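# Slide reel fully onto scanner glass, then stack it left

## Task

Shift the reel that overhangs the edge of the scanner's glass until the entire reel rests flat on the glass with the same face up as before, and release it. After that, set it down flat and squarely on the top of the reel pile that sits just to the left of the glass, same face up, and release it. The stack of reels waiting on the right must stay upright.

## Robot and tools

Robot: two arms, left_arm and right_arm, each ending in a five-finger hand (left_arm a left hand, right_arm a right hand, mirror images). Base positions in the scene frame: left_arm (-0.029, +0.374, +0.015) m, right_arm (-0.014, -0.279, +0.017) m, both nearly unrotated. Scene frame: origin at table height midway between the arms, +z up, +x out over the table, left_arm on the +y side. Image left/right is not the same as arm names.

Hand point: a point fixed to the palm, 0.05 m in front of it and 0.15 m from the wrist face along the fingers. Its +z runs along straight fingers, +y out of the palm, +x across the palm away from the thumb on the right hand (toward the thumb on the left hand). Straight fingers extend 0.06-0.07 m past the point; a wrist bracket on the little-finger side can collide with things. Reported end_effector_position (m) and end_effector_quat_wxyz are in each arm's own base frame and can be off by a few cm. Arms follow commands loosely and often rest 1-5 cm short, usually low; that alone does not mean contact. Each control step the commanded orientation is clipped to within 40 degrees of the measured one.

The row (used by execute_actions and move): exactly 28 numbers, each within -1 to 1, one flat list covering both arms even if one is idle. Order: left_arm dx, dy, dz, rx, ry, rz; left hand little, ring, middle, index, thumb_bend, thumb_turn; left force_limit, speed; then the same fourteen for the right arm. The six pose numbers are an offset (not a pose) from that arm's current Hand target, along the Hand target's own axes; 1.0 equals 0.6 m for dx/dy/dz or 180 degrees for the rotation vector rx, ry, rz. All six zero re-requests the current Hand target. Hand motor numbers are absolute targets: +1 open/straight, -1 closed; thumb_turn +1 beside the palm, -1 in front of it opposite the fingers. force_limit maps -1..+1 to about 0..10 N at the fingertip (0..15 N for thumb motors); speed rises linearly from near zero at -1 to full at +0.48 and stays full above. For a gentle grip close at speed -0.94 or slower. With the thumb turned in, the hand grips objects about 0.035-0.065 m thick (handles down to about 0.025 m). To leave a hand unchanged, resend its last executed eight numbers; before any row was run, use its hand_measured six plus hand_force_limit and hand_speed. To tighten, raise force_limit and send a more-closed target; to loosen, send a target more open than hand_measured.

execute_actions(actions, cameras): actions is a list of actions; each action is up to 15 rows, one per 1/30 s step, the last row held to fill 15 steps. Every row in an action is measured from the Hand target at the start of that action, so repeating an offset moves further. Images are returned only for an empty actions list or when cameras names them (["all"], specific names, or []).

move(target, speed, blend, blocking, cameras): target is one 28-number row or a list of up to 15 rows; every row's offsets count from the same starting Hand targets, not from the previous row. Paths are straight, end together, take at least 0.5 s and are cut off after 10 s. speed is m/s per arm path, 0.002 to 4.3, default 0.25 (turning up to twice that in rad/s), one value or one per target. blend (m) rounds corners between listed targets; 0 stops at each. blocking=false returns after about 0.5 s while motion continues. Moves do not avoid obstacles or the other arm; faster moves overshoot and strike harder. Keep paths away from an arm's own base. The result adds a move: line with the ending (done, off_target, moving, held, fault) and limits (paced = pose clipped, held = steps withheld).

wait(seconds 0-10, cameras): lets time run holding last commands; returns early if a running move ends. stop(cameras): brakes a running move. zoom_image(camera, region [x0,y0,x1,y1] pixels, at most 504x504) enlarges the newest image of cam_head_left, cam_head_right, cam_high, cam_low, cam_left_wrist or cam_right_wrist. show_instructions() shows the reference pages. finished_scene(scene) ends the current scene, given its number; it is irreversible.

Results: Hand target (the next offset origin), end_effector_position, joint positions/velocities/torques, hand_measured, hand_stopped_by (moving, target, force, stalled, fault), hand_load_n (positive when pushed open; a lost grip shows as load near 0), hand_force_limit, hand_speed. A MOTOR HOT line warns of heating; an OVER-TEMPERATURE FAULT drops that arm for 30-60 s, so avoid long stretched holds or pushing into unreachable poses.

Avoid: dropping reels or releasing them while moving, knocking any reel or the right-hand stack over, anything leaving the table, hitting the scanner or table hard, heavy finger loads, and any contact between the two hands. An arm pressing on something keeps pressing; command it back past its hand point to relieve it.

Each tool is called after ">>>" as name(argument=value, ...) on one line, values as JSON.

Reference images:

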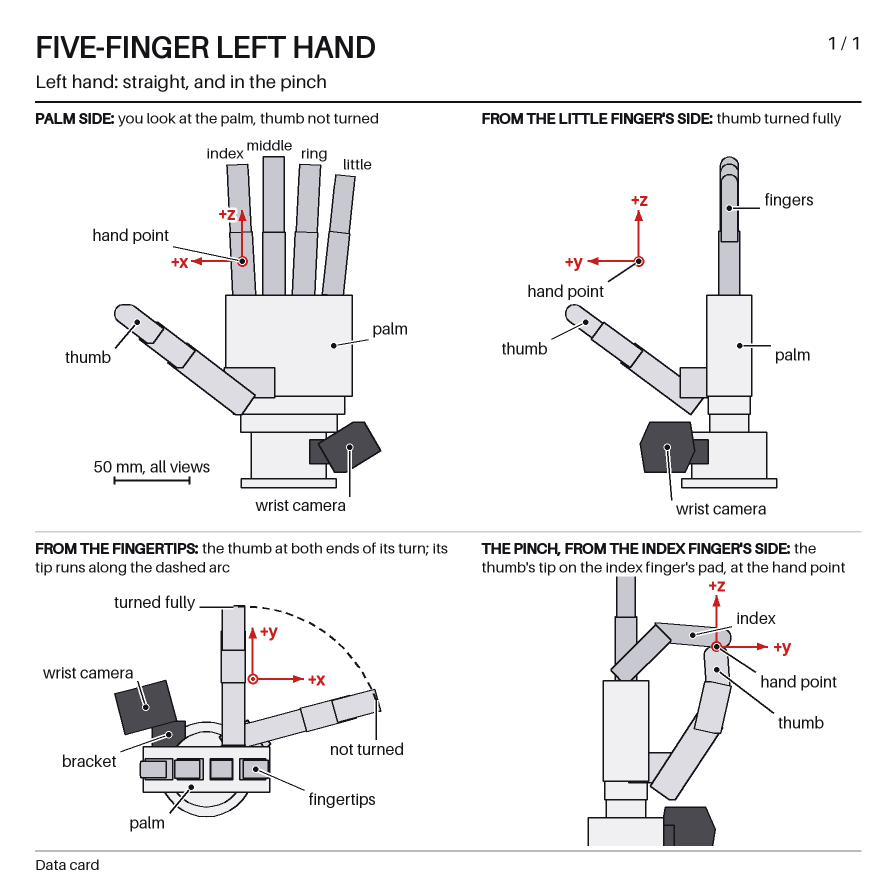

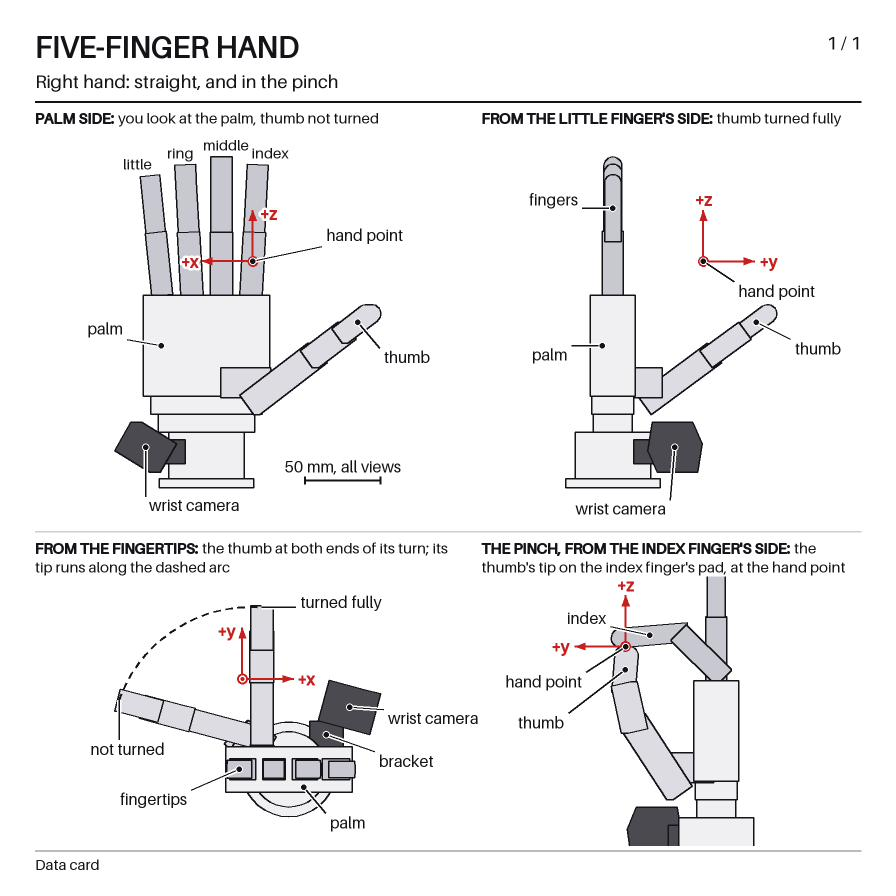

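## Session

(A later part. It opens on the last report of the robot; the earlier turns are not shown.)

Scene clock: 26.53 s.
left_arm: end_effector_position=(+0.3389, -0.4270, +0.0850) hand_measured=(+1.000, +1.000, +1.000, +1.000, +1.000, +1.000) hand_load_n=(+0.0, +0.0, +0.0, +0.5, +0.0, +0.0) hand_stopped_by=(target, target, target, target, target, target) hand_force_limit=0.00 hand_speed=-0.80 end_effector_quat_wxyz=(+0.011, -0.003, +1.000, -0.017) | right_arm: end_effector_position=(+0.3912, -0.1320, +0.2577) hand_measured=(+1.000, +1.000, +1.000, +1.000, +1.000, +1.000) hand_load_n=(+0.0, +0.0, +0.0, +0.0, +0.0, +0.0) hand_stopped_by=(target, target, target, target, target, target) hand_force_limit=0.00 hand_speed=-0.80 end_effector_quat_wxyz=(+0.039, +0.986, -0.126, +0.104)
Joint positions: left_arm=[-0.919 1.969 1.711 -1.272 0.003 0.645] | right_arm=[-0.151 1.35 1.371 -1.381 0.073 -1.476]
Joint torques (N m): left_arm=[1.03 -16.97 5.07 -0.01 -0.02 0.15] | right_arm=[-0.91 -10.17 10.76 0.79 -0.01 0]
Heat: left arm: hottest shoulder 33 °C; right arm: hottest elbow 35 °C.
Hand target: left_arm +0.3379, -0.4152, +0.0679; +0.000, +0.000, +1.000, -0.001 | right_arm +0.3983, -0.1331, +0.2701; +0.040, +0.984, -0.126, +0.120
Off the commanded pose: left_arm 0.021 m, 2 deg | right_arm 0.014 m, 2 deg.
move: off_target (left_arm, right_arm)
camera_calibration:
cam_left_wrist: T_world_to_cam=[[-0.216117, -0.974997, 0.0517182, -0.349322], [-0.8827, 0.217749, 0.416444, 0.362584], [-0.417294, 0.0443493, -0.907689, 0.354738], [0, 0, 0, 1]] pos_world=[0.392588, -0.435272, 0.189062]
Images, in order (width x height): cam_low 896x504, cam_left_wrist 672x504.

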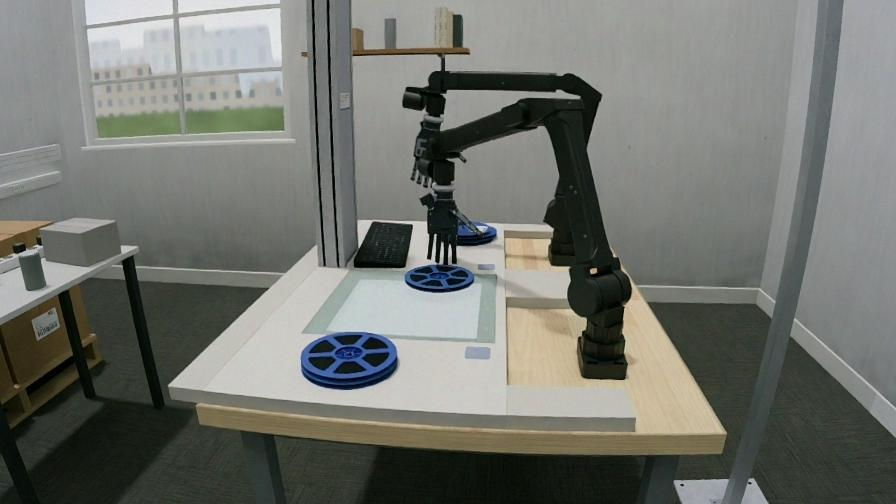

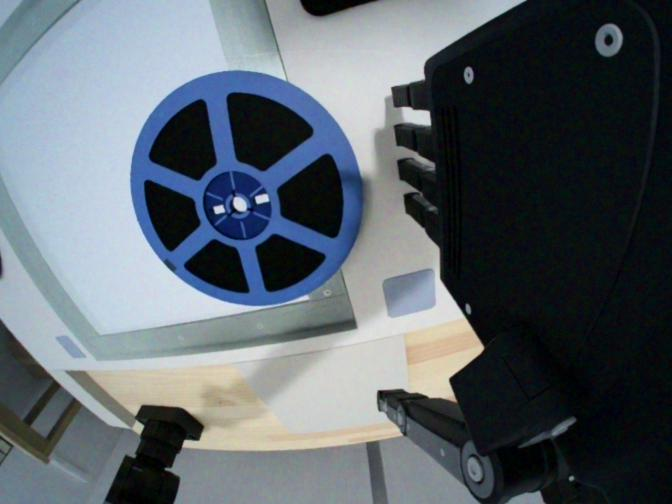

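>>> move(target=[[0,0.0,-0.022,0,0,0,1,1,1,1,1,1,0,-0.8, 0,0,0,0,0,0,1,1,1,1,1,1,0,-0.8],[0,0.1,-0.022,0,0,0,1,1,1,1,1,1,0,-0.8, 0,0,0,0,0,0,1,1,1,1,1,1,0,-0.8]], speed=0.08, blend=0.005, cameras=["cam_left_wrist","cam_low","cam_head_left"])

>>> zoom_image(camera="cam_low", region=[380, 220, 520, 300])

Scene clock: 28.43 s.
left_arm: end_effector_position=(+0.3364, -0.3638, +0.0865) hand_measured=(+1.000, +1.000, +1.000, +1.000, +1.000, +1.000) hand_load_n=(+0.0, +0.0, +0.0, +0.0, +0.0, +0.0) hand_stopped_by=(target, target, target, target, target, target) hand_force_limit=0.00 hand_speed=-0.80 end_effector_quat_wxyz=(+0.002, -0.003, +1.000, -0.007) | right_arm: end_effector_position=(+0.3912, -0.1320, +0.2577) hand_measured=(+1.000, +1.000, +1.000, +1.000, +1.000, +1.000) hand_load_n=(+0.0, +0.0, +0.0, +0.0, +0.0, +0.0) hand_stopped_by=(target, target, target, target, target, target) hand_force_limit=0.00 hand_speed=-0.80 end_effector_quat_wxyz=(+0.039, +0.986, -0.126, +0.104)
Joint positions: left_arm=[-0.854 1.859 1.543 -1.242 0.005 0.712] | right_arm=[-0.151 1.35 1.371 -1.381 0.073 -1.476]
Joint torques (N m): left_arm=[0.97 -16.79 5.44 0.06 -0.14 0.12] | right_arm=[-0.79 -10.23 10.76 0.8 -0.01 0]
Heat: left arm: hottest shoulder 33 °C; right arm: hottest elbow 36 °C.
Hand target: left_arm +0.3380, -0.3552, +0.0812; +0.000, +0.000, +1.000, -0.001 | right_arm +0.3983, -0.1331, +0.2701; +0.040, +0.984, -0.126, +0.120
Off the commanded pose: left_arm 0.010 m, 1 deg | right_arm 0.014 m, 2 deg.
move: off_target (right_arm)
camera_calibration:
cam_left_wrist: T_world_to_cam=[[-0.21614, -0.975742, 0.0348043, -0.287129], [-0.874799, 0.209364, 0.436913, 0.338487], [-0.433601, 0.0639877, -0.89883, 0.364141], [0, 0, 0, 1]] pos_world=[0.39194, -0.374331, 0.189405]
Images, in order (width x height): cam_head_left 896x504, cam_low 896x504, cam_left_wrist 672x504.

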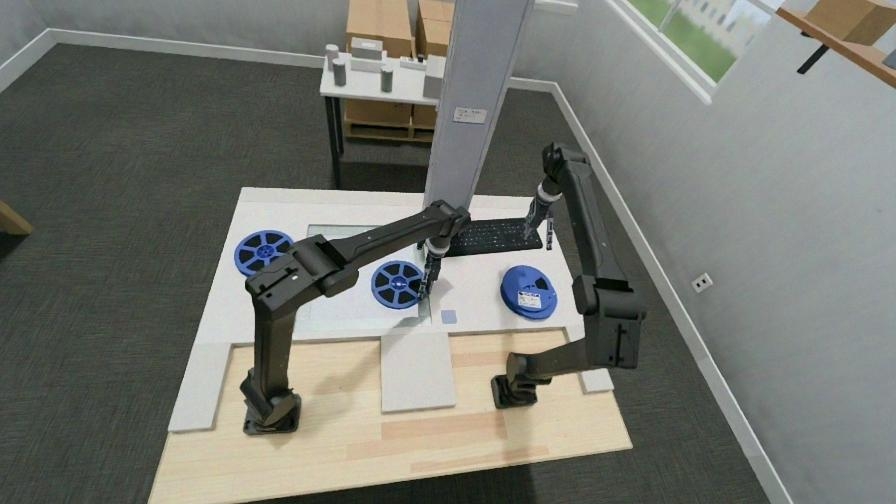

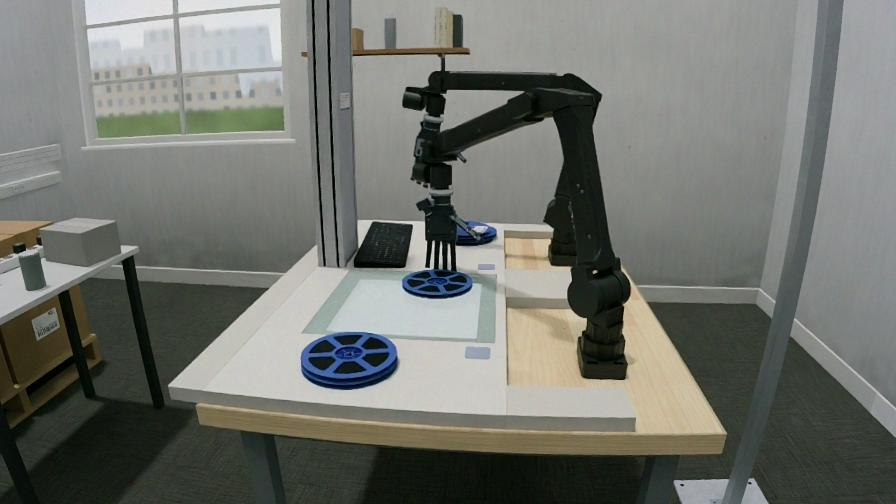

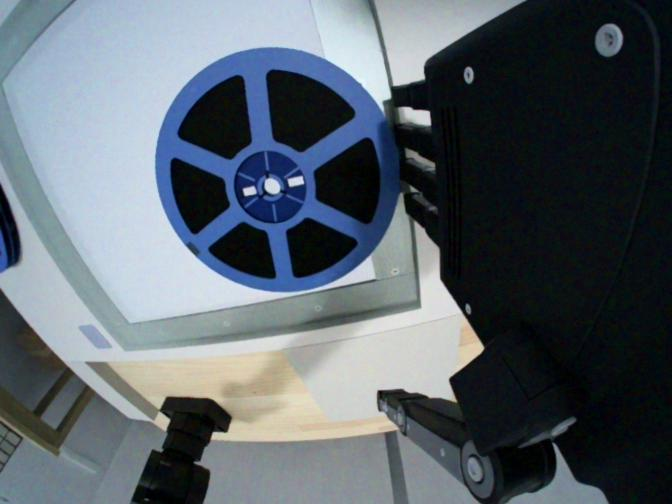

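Scaled by 3.600 from the camera's 896x504 image, which has a finer 1280x720 frame.

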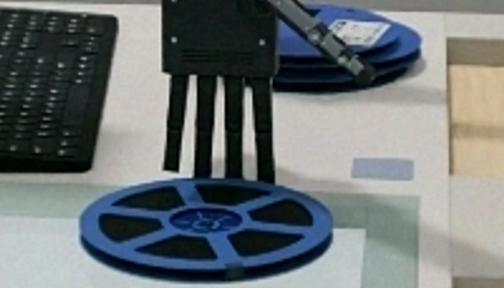

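>>> move(target=[[0,0.055,-0.003,0,0,0,1,1,1,1,1,1,0,-0.8, 0,0,0,0,0,0,1,1,1,1,1,1,0,-0.8]], speed=0.08, cameras=["cam_left_wrist","cam_low"])

>>> zoom_image(camera="cam_low", region=[380, 220, 520, 300])

Scene clock: 29.77 s.
left_arm: end_effector_position=(+0.3370, -0.3299, +0.0863) hand_measured=(+1.000, +1.000, +1.000, +1.000, +1.000, +1.000) hand_load_n=(+0.0, +0.0, +0.0, +0.0, +0.0, +0.0) hand_stopped_by=(target, target, target, target, target, target) hand_force_limit=0.00 hand_speed=-0.80 end_effector_quat_wxyz=(+0.000, -0.003, +1.000, -0.005) | right_arm: end_effector_position=(+0.3912, -0.1320, +0.2577) hand_measured=(+1.000, +1.000, +1.000, +1.000, +1.000, +1.000) hand_load_n=(+0.0, +0.5, +0.0, +0.0, -0.5, +0.0) hand_stopped_by=(target, target, target, target, target, target) hand_force_limit=0.00 hand_speed=-0.80 end_effector_quat_wxyz=(+0.039, +0.986, -0.126, +0.104)
Joint positions: left_arm=[-0.811 1.801 1.458 -1.22 0.007 0.754] | right_arm=[-0.151 1.35 1.371 -1.381 0.073 -1.476]
Joint torques (N m): left_arm=[0.97 -15.85 5.41 0.12 -0.19 0.14] | right_arm=[-0.79 -10.17 10.77 0.79 0 0]
Heat: left arm: hottest shoulder 33 °C; right arm: hottest elbow 36 °C.
Hand target: left_arm +0.3381, -0.3222, +0.0829; +0.000, +0.000, +1.000, -0.001 | right_arm +0.3983, -0.1331, +0.2701; +0.040, +0.984, -0.126, +0.120
Off the commanded pose: left_arm 0.008 m, 1 deg | right_arm 0.014 m, 2 deg.
move: off_target (right_arm)
camera_calibration:
cam_left_wrist: T_world_to_cam=[[-0.214848, -0.976091, 0.0329697, -0.254205], [-0.873281, 0.207115, 0.441002, 0.330332], [-0.437287, 0.0659568, -0.8969, 0.363816], [0, 0, 0, 1]] pos_world=[0.392949, -0.34054, 0.189011]
Images, in order (width x height): cam_low 896x504, cam_left_wrist 672x504.

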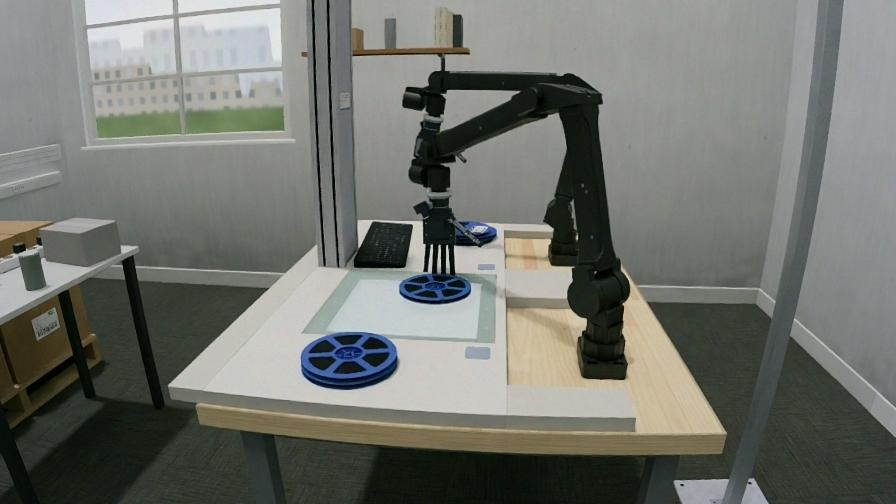

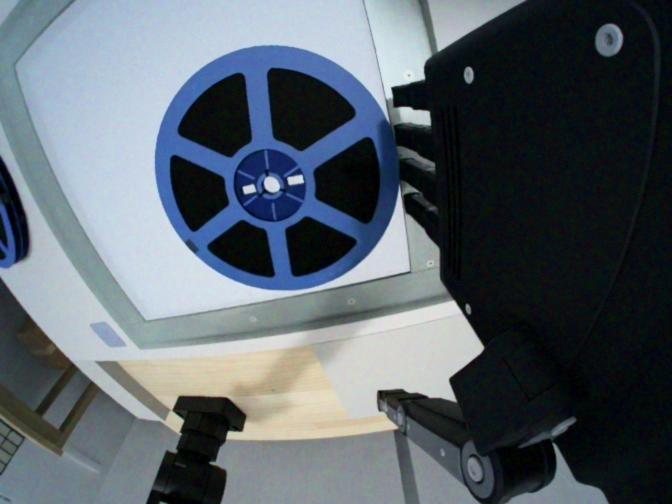

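Scaled by 3.600 from the camera's 896x504 image, which has a finer 1280x720 frame.

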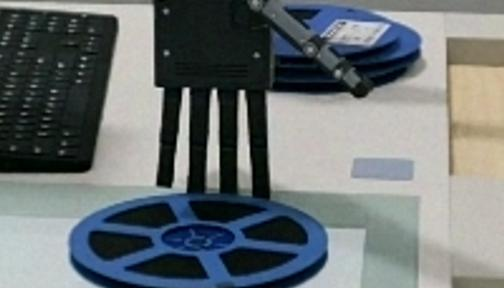

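>>> move(target=[[0,-0.06,-0.005,0,0,0,1,1,1,1,1,1,0,-0.8, 0,0,0,0,0,0,1,1,1,1,1,1,0,-0.8],[0,-0.07,-0.09,0,0,0,1,1,1,1,1,1,0,-0.8, 0,0,0,0,0,0,1,1,1,1,1,1,0,-0.8],[-0.1,-0.0625,-0.1117,0,0,-0.2667,1,1,1,1,1,1,0,-0.8, 0,0,0,0,0,0,1,1,1,1,1,1,0,-0.8]], speed=0.3, blend=[0,0.03,0], cameras=["cam_left_wrist","cam_low","cam_high"])

Scene clock: 35.47 s.
left_arm: end_effector_position=(+0.3861, -0.3497, +0.1435) hand_measured=(+1.000, +1.000, +1.000, +1.000, +1.000, +1.000) hand_load_n=(+0.0, +0.0, +0.0, +0.0, +0.0, +0.0) hand_stopped_by=(target, target, target, target, target, target) hand_force_limit=0.00 hand_speed=-0.80 end_effector_quat_wxyz=(-0.005, -0.400, +0.917, +0.009) | right_arm: end_effector_position=(+0.3912, -0.1320, +0.2577) hand_measured=(+1.000, +1.000, +1.000, +1.000, +1.000, +1.000) hand_load_n=(+0.0, +0.0, +0.0, +0.0, -0.5, +0.0) hand_stopped_by=(target, target, target, target, target, target) hand_force_limit=0.00 hand_speed=-0.80 end_effector_quat_wxyz=(+0.039, +0.986, -0.126, +0.104)
Joint positions: left_arm=[-0.683 1.904 1.757 -1.444 0.001 0.066] | right_arm=[-0.151 1.35 1.371 -1.381 0.073 -1.476]
Joint torques (N m): left_arm=[0.44 -15.74 10.5 -0.49 0.07 -0.13] | right_arm=[-0.91 -10.23 10.74 0.79 -0.01 0.01]
Heat: left arm: hottest shoulder 33 °C; right arm: hottest elbow 36 °C.
Hand target: left_arm +0.3980, -0.3596, +0.1498; +0.000, -0.407, +0.914, -0.001 | right_arm +0.3983, -0.1331, +0.2701; +0.040, +0.984, -0.126, +0.120
Off the commanded pose: left_arm 0.017 m, 1 deg | right_arm 0.014 m, 2 deg.
move: off_target (left_arm, right_arm); blend cut to 0.0257 m at target 2
camera_calibration:
cam_left_wrist: T_world_to_cam=[[0.563932, -0.825812, 0.00398567, -0.509009], [-0.738602, -0.502207, 0.449729, 0.0508574], [-0.36939, -0.25656, -0.893156, 0.298379], [0, 0, 0, 1]] pos_world=[0.434828, -0.318253, 0.245656]
Images, in order (width x height): cam_high 896x504, cam_low 896x504, cam_left_wrist 672x504.

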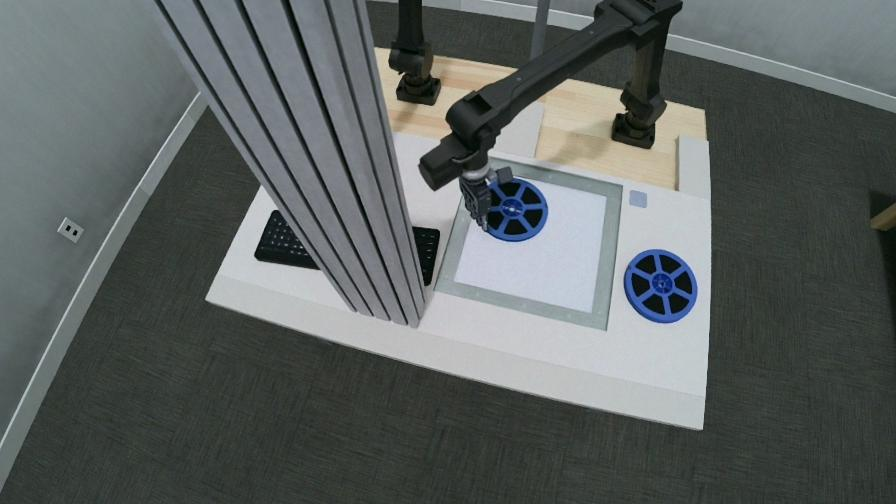

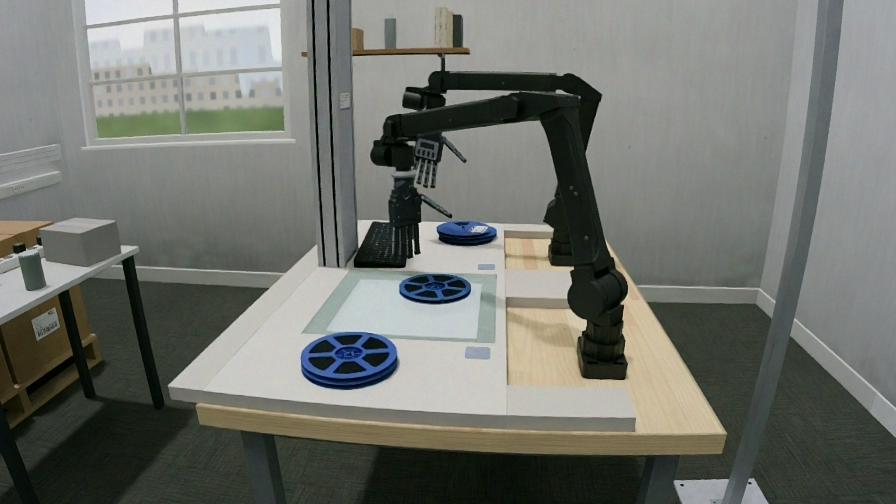

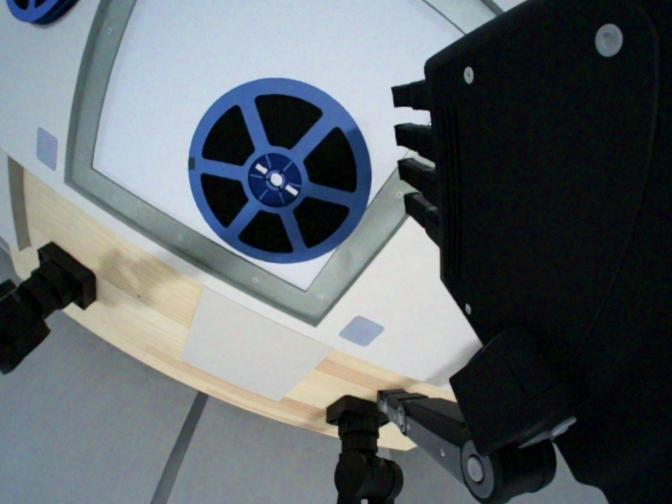

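>>> move(target=[[0,0.0,0.1197,0,0,0,1,1,1,1,1,1,0,-0.8, 0,0,0,0,0,0,1,1,1,1,1,1,0,-0.8],[0,0.3,0.117,0,0,0,1,1,1,1,1,1,0,-0.8, 0,0,0,0,0,0,1,1,1,1,1,1,0,-0.8]], speed=[0.12,0.1], cameras=["cam_left_wrist","cam_low","cam_high"])

Scene clock: 39.47 s.
left_arm: end_effector_position=(+0.2678, -0.2466, +0.0848) hand_measured=(+1.000, +1.000, +1.000, +1.000, +1.000, +1.000) hand_load_n=(+0.0, +0.0, +0.0, +0.0, +0.0, +0.0) hand_stopped_by=(target, target, target, target, target, target) hand_force_limit=0.00 hand_speed=-0.80 end_effector_quat_wxyz=(+0.003, -0.407, +0.914, -0.007) | right_arm: end_effector_position=(+0.3912, -0.1320, +0.2577) hand_measured=(+1.000, +1.000, +1.000, +1.000, +1.000, +1.000) hand_load_n=(+0.0, +0.0, +0.0, +0.0, +0.0, +0.0) hand_stopped_by=(target, target, target, target, target, target) hand_force_limit=0.00 hand_speed=-0.80 end_effector_quat_wxyz=(+0.039, +0.986, -0.126, +0.104)
Joint positions: left_arm=[-0.668 1.527 1.101 -1.129 0.001 0.065] | right_arm=[-0.151 1.35 1.371 -1.381 0.073 -1.476]
Joint torques (N m): left_arm=[1.03 -11.11 5.08 0.01 0.06 0.09] | right_arm=[-0.85 -10.17 10.76 0.8 -0.01 0.01]
Heat: left arm: hottest shoulder 33 °C; right arm: hottest elbow 37 °C.
Hand target: left_arm +0.2642, -0.2393, +0.0796; +0.000, -0.407, +0.914, -0.001 | right_arm +0.3983, -0.1331, +0.2701; +0.040, +0.984, -0.126, +0.120
Off the commanded pose: left_arm 0.010 m, 1 deg | right_arm 0.014 m, 2 deg.
move: off_target (right_arm)
camera_calibration:
cam_left_wrist: T_world_to_cam=[[0.576213, -0.816432, 0.0376518, -0.36059], [-0.742935, -0.504028, 0.440457, 0.0431955], [-0.340626, -0.28177, -0.896984, 0.215113], [0, 0, 0, 1]] pos_world=[0.313141, -0.212013, 0.187504]
Images, in order (width x height): cam_high 896x504, cam_low 896x504, cam_left_wrist 672x504.

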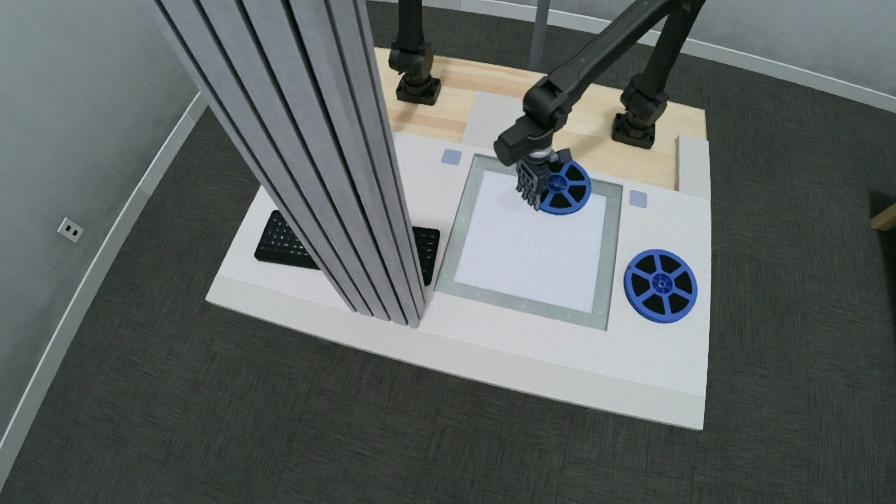

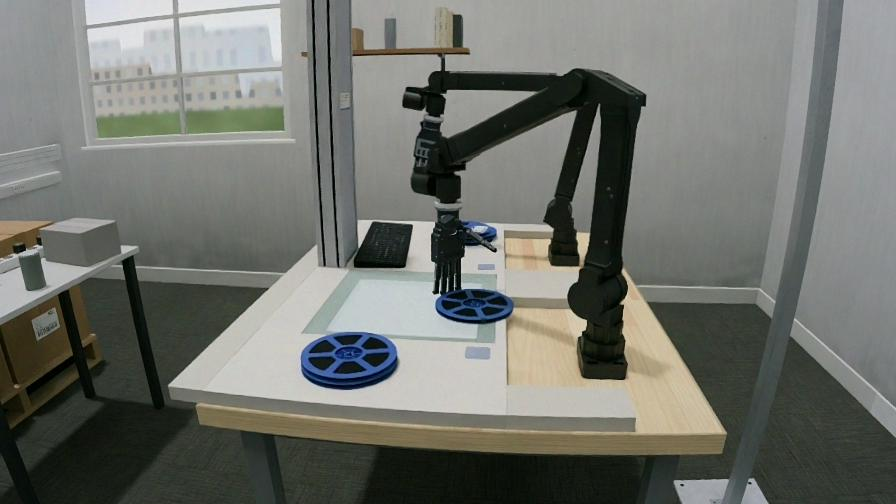

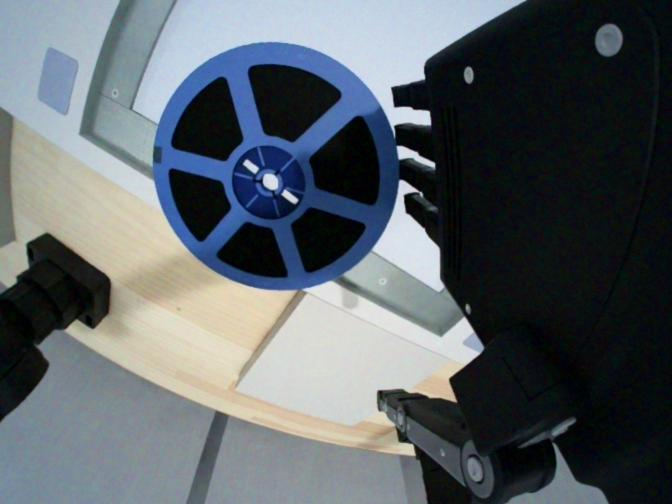

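>>> move(target=[[0.0208,0.1078,-0.002,0,0,0,1,1,1,1,1,1,0,-0.8, 0,0,0,0,0,0,1,1,1,1,1,1,0,-0.8]], speed=0.08, cameras=["cam_left_wrist","cam_low","cam_high"])

Scene clock: 41.77 s.
left_arm: end_effector_position=(+0.2155, -0.2072, +0.0844) hand_measured=(+1.000, +1.000, +1.000, +1.000, +1.000, +1.000) hand_load_n=(+0.0, +0.0, +0.0, +0.0, -0.5, +0.0) hand_stopped_by=(target, target, target, target, target, target) hand_force_limit=0.00 hand_speed=-0.80 end_effector_quat_wxyz=(+0.003, -0.405, +0.914, -0.007) | right_arm: end_effector_position=(+0.3912, -0.1320, +0.2577) hand_measured=(+1.000, +1.000, +1.000, +1.000, +1.000, +1.000) hand_load_n=(+0.0, +0.0, +0.0, +0.0, +0.0, +0.0) hand_stopped_by=(target, target, target, target, target, target) hand_force_limit=0.00 hand_speed=-0.80 end_effector_quat_wxyz=(+0.039, +0.986, -0.126, +0.104)
Joint positions: left_arm=[-0.673 1.362 0.925 -1.119 0.001 0.064] | right_arm=[-0.151 1.35 1.371 -1.381 0.073 -1.476]
Joint torques (N m): left_arm=[-0.38 -8.59 5.2 -0.06 0.06 -0.11] | right_arm=[-0.79 -10.17 10.76 0.79 0 0.01]
Heat: left arm: hottest shoulder 33 °C; right arm: hottest elbow 37 °C.
Hand target: left_arm +0.2079, -0.2052, +0.0808; +0.000, -0.407, +0.914, -0.001 | right_arm +0.3983, -0.1331, +0.2701; +0.040, +0.984, -0.126, +0.120
Off the commanded pose: left_arm 0.009 m, 1 deg | right_arm 0.014 m, 2 deg.
move: off_target (right_arm)
camera_calibration:
cam_left_wrist: T_world_to_cam=[[0.572467, -0.819079, 0.0373011, -0.298043], [-0.74508, -0.50068, 0.440654, 0.0254799], [-0.342254, -0.280052, -0.896902, 0.208736], [0, 0, 0, 1]] pos_world=[0.261045, -0.172906, 0.187105]
Images, in order (width x height): cam_high 896x504, cam_low 896x504, cam_left_wrist 672x504.

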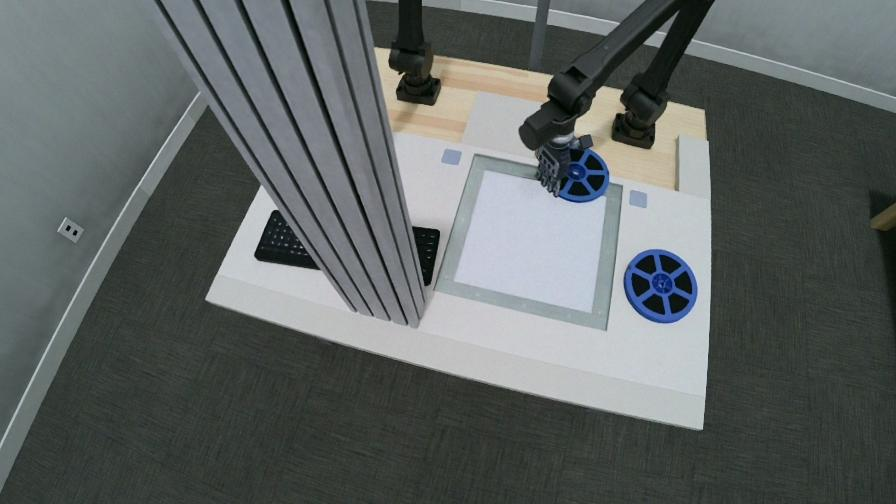

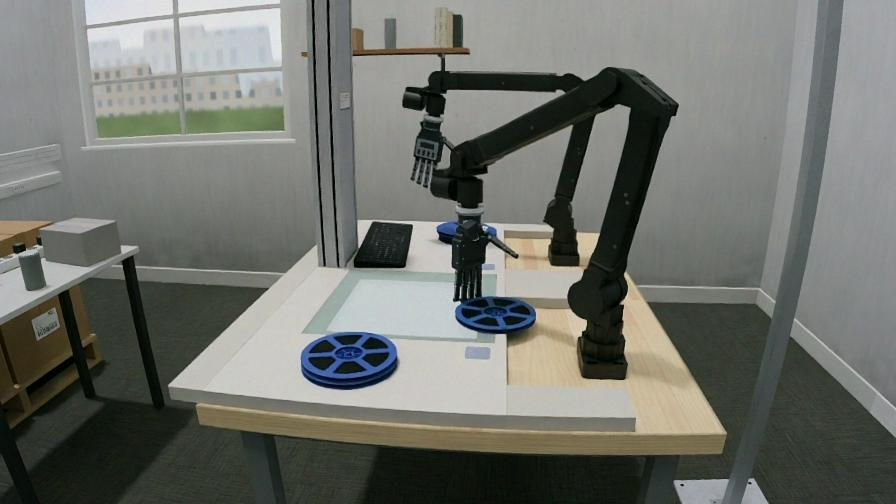

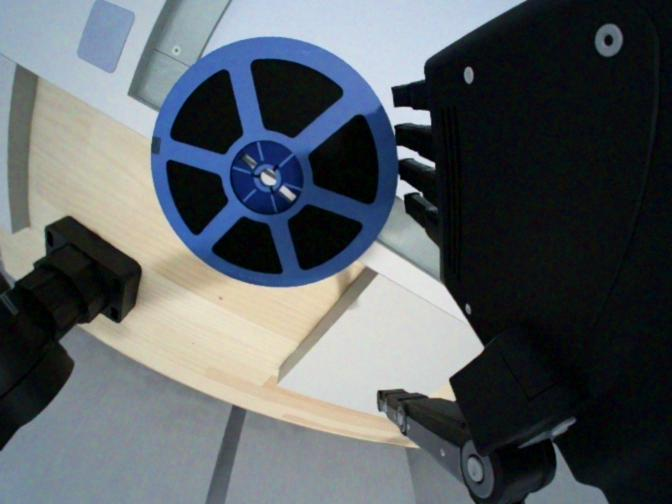

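>>> move(target=[[0,-0.025,-0.002,0,0,0,1,1,1,1,1,1,0,-0.8, 0,0,0,0,0,0,1,1,1,1,1,1,0,-0.8],[0,-0.03,-0.12,0,0,0,1,1,1,1,1,1,0,-0.8, 0,0,0,0,0,0,1,1,1,1,1,1,0,-0.8],[0.0442,0.1842,-0.1153,0,0,0.711,0,0,0,0,1,-1,0,0, 0,0,0,0,0,0,1,1,1,1,1,1,0,-0.8]], speed=[0.1,0.3,0.6], blend=[0.0,0.02,0], cameras=["cam_left_wrist","cam_low","cam_high","cam_head_left"])

Scene clock: 49.47 s.
left_arm: end_effector_position=(+0.1097, -0.1553, +0.1525) hand_measured=(+0.000, +0.000, +0.000, +0.000, +1.000, -1.000) hand_load_n=(+0.0, +0.0, +0.5, +0.5, +0.0, +0.0) hand_stopped_by=(target, target, target, target, target, target) hand_force_limit=0.00 hand_speed=0.00 end_effector_quat_wxyz=(+0.006, +0.637, +0.771, -0.003) | right_arm: end_effector_position=(+0.3912, -0.1320, +0.2577) hand_measured=(+1.000, +1.000, +1.000, +1.000, +1.000, +1.000) hand_load_n=(+0.0, +0.0, +0.0, +0.0, +0.0, +0.0) hand_stopped_by=(target, target, target, target, target, target) hand_force_limit=0.00 hand_speed=-0.80 end_effector_quat_wxyz=(+0.039, +0.986, -0.126, +0.104)
Joint positions: left_arm=[-1.291 0.844 0.745 -1.458 -0.001 1.662] | right_arm=[-0.151 1.35 1.371 -1.381 0.073 -1.476]
Joint torques (N m): left_arm=[0.21 -2.26 6.37 -0.34 0.07 0.11] | right_arm=[-0.73 -10.23 10.74 0.79 -0.01 0.01]
Heat: left arm: hottest shoulder 33 °C; right arm: hottest elbow 37 °C.
Hand target: left_arm +0.1080, -0.1508, +0.1499; +0.000, +0.643, +0.766, -0.001 | right_arm +0.3983, -0.1331, +0.2701; +0.040, +0.984, -0.126, +0.120
Off the commanded pose: left_arm 0.005 m, 1 deg | right_arm 0.014 m, 2 deg.
move: off_target (right_arm)
camera_calibration:
cam_left_wrist: T_world_to_cam=[[-0.999253, 0.034597, 0.0172023, 0.110523], [0.0386338, 0.900933, 0.432236, 0.0756418], [-0.000544097, 0.432578, -0.901597, 0.322005], [0, 0, 0, 1]] pos_world=[0.107693, -0.211264, 0.255723]
Images, in order (width x height): cam_head_left 896x504, cam_high 896x504, cam_low 896x504, cam_left_wrist 672x504.

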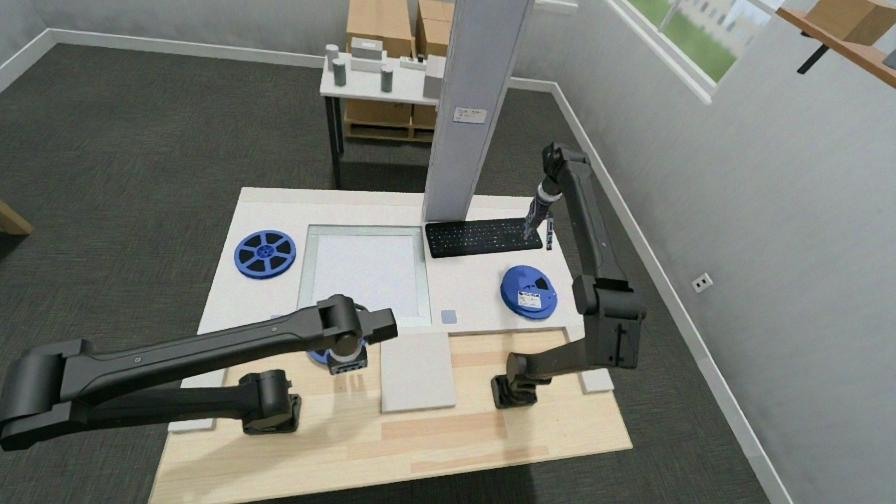

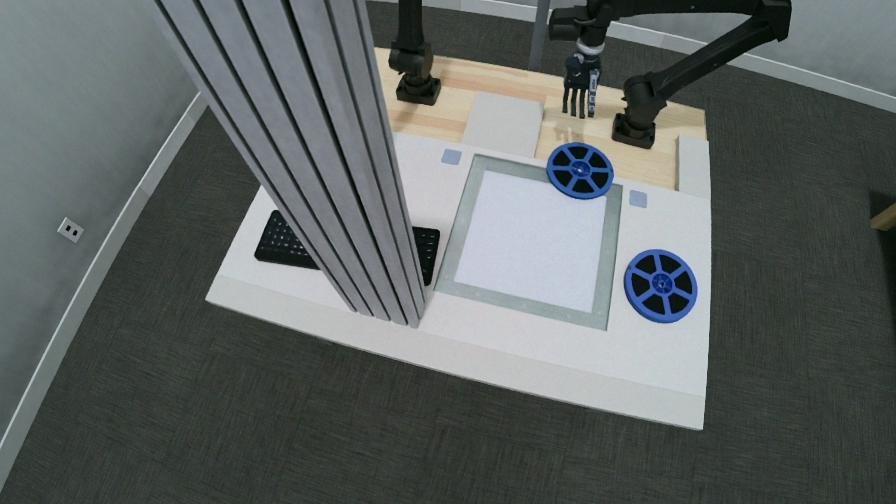

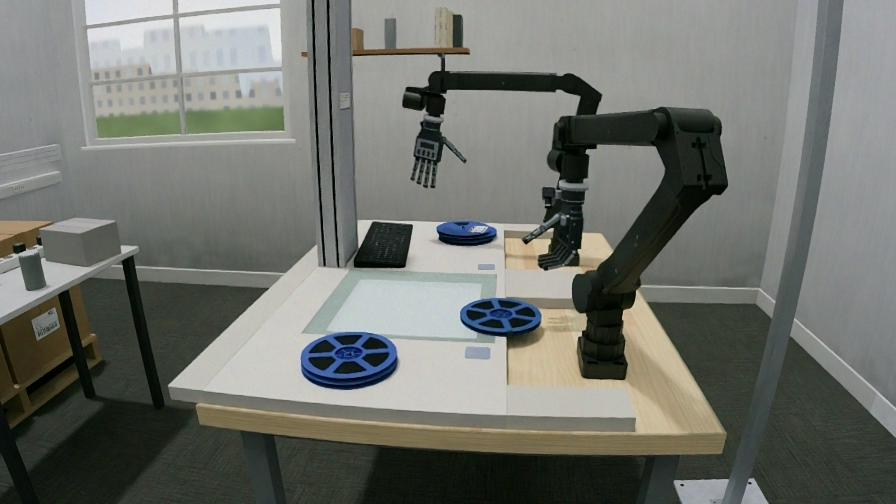

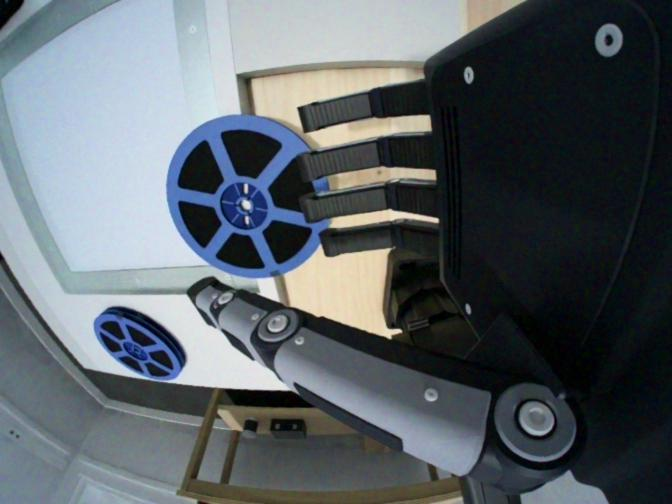

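>>> move(target=[[0.003,-0.025,0.05,0,0,0,0,0,0,0,1,-1,0,0, 0,0,0,0,0,0,1,1,1,1,1,1,0,-0.8],[0.003,-0.025,0.1667,0,0,0,0,0,0,0,1,-1,0,0, 0,0,0,0,0,0,1,1,1,1,1,1,0,-0.8]], speed=0.15, blend=[0.01,0], cameras=["cam_left_wrist","cam_low","cam_high","cam_head_left"])

>>> zoom_image(camera="cam_low", region=[440, 220, 620, 360])

>>> zoom_image(camera="cam_high", region=[500, 60, 680, 200])

Scene clock: 51.63 s.
left_arm: end_effector_position=(+0.0944, -0.1536, +0.0545) hand_measured=(+0.000, +0.000, +0.000, +0.000, +1.000, -1.000) hand_load_n=(+0.0, +0.0, +0.0, +0.0, +0.0, +0.0) hand_stopped_by=(target, target, target, target, target, target) hand_force_limit=0.00 hand_speed=0.00 end_effector_quat_wxyz=(+0.003, +0.646, +0.763, -0.003) | right_arm: end_effector_position=(+0.3912, -0.1320, +0.2577) hand_measured=(+1.000, +1.000, +1.000, +1.000, +1.000, +1.000) hand_load_n=(+0.0, +0.0, +0.0, +0.0, +0.0, +0.0) hand_stopped_by=(target, target, target, target, target, target) hand_force_limit=0.00 hand_speed=-0.80 end_effector_quat_wxyz=(+0.039, +0.986, -0.126, +0.104)
Joint positions: left_arm=[-1.363 0.913 0.513 -1.162 0.001 1.612] | right_arm=[-0.151 1.35 1.371 -1.381 0.073 -1.476]
Joint torques (N m): left_arm=[0.09 -1.08 5.86 0.27 -0.02 -0.13] | right_arm=[-0.85 -10.23 10.74 0.79 0 0.01]
Heat: left arm: hottest shoulder 33 °C; right arm: hottest elbow 37 °C.
Hand target: left_arm +0.0929, -0.1519, +0.0499; +0.000, +0.643, +0.766, -0.001 | right_arm +0.3983, -0.1331, +0.2701; +0.040, +0.984, -0.126, +0.120
Off the commanded pose: left_arm 0.005 m, 1 deg | right_arm 0.014 m, 2 deg.
move: off_target (right_arm)
camera_calibration:
cam_left_wrist: T_world_to_cam=[[-0.99816, 0.0565956, 0.0217383, 0.099908], [0.0604071, 0.897911, 0.436013, 0.114217], [0.00515736, 0.436524, -0.899678, 0.232964], [0, 0, 0, 1]] pos_world=[0.0916232, -0.209906, 0.15762]
Images, in order (width x height): cam_head_left 896x504, cam_high 896x504, cam_low 896x504, cam_left_wrist 672x504.

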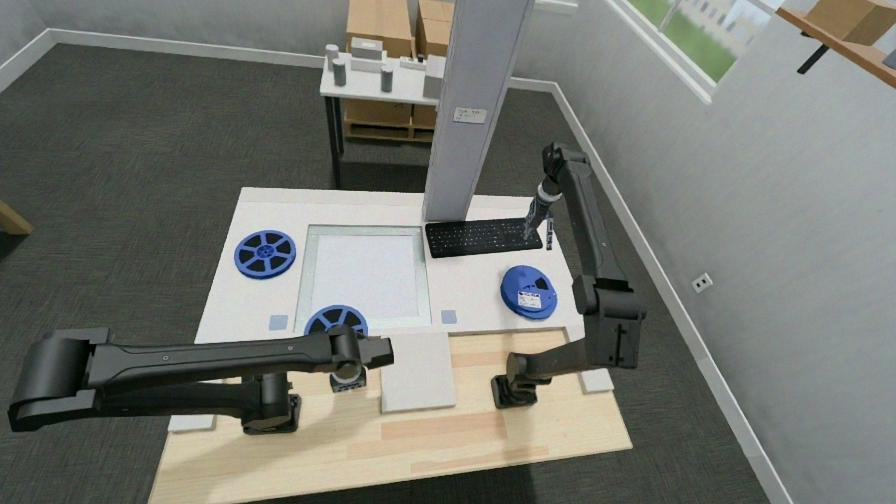

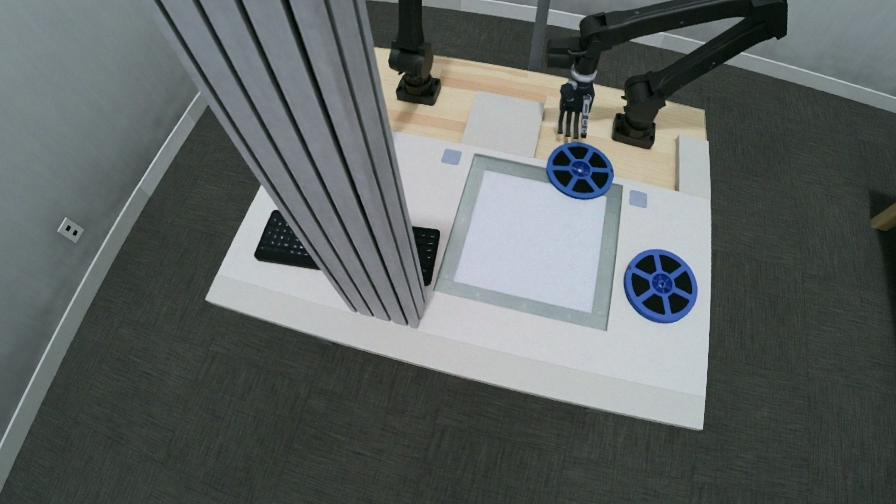

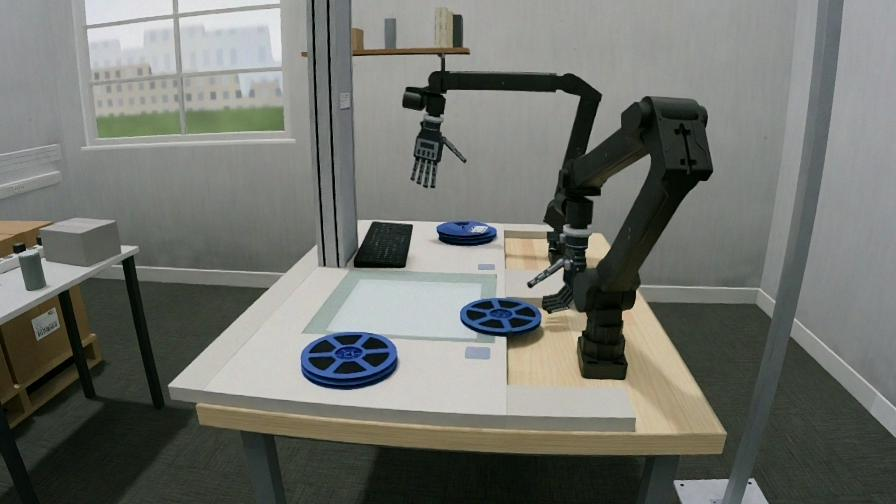

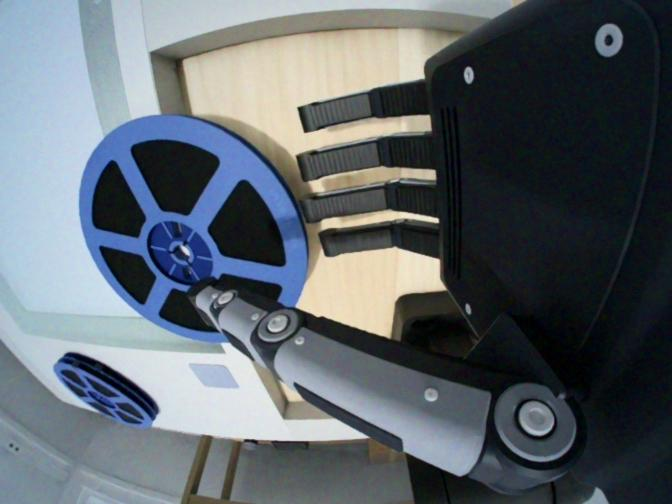

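Scaled by 2.800 from the camera's 896x504 image, which has a finer 1280x720 frame.

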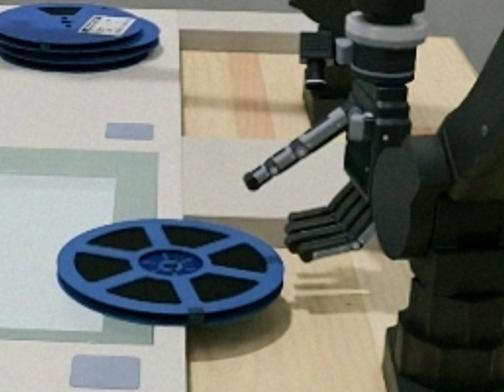

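Scaled by 2.800 from the camera's 896x504 image, which has a finer 1280x720 frame.

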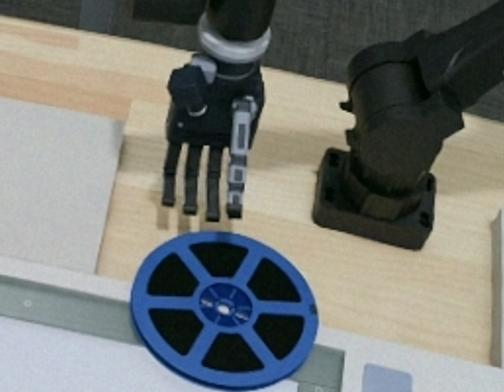

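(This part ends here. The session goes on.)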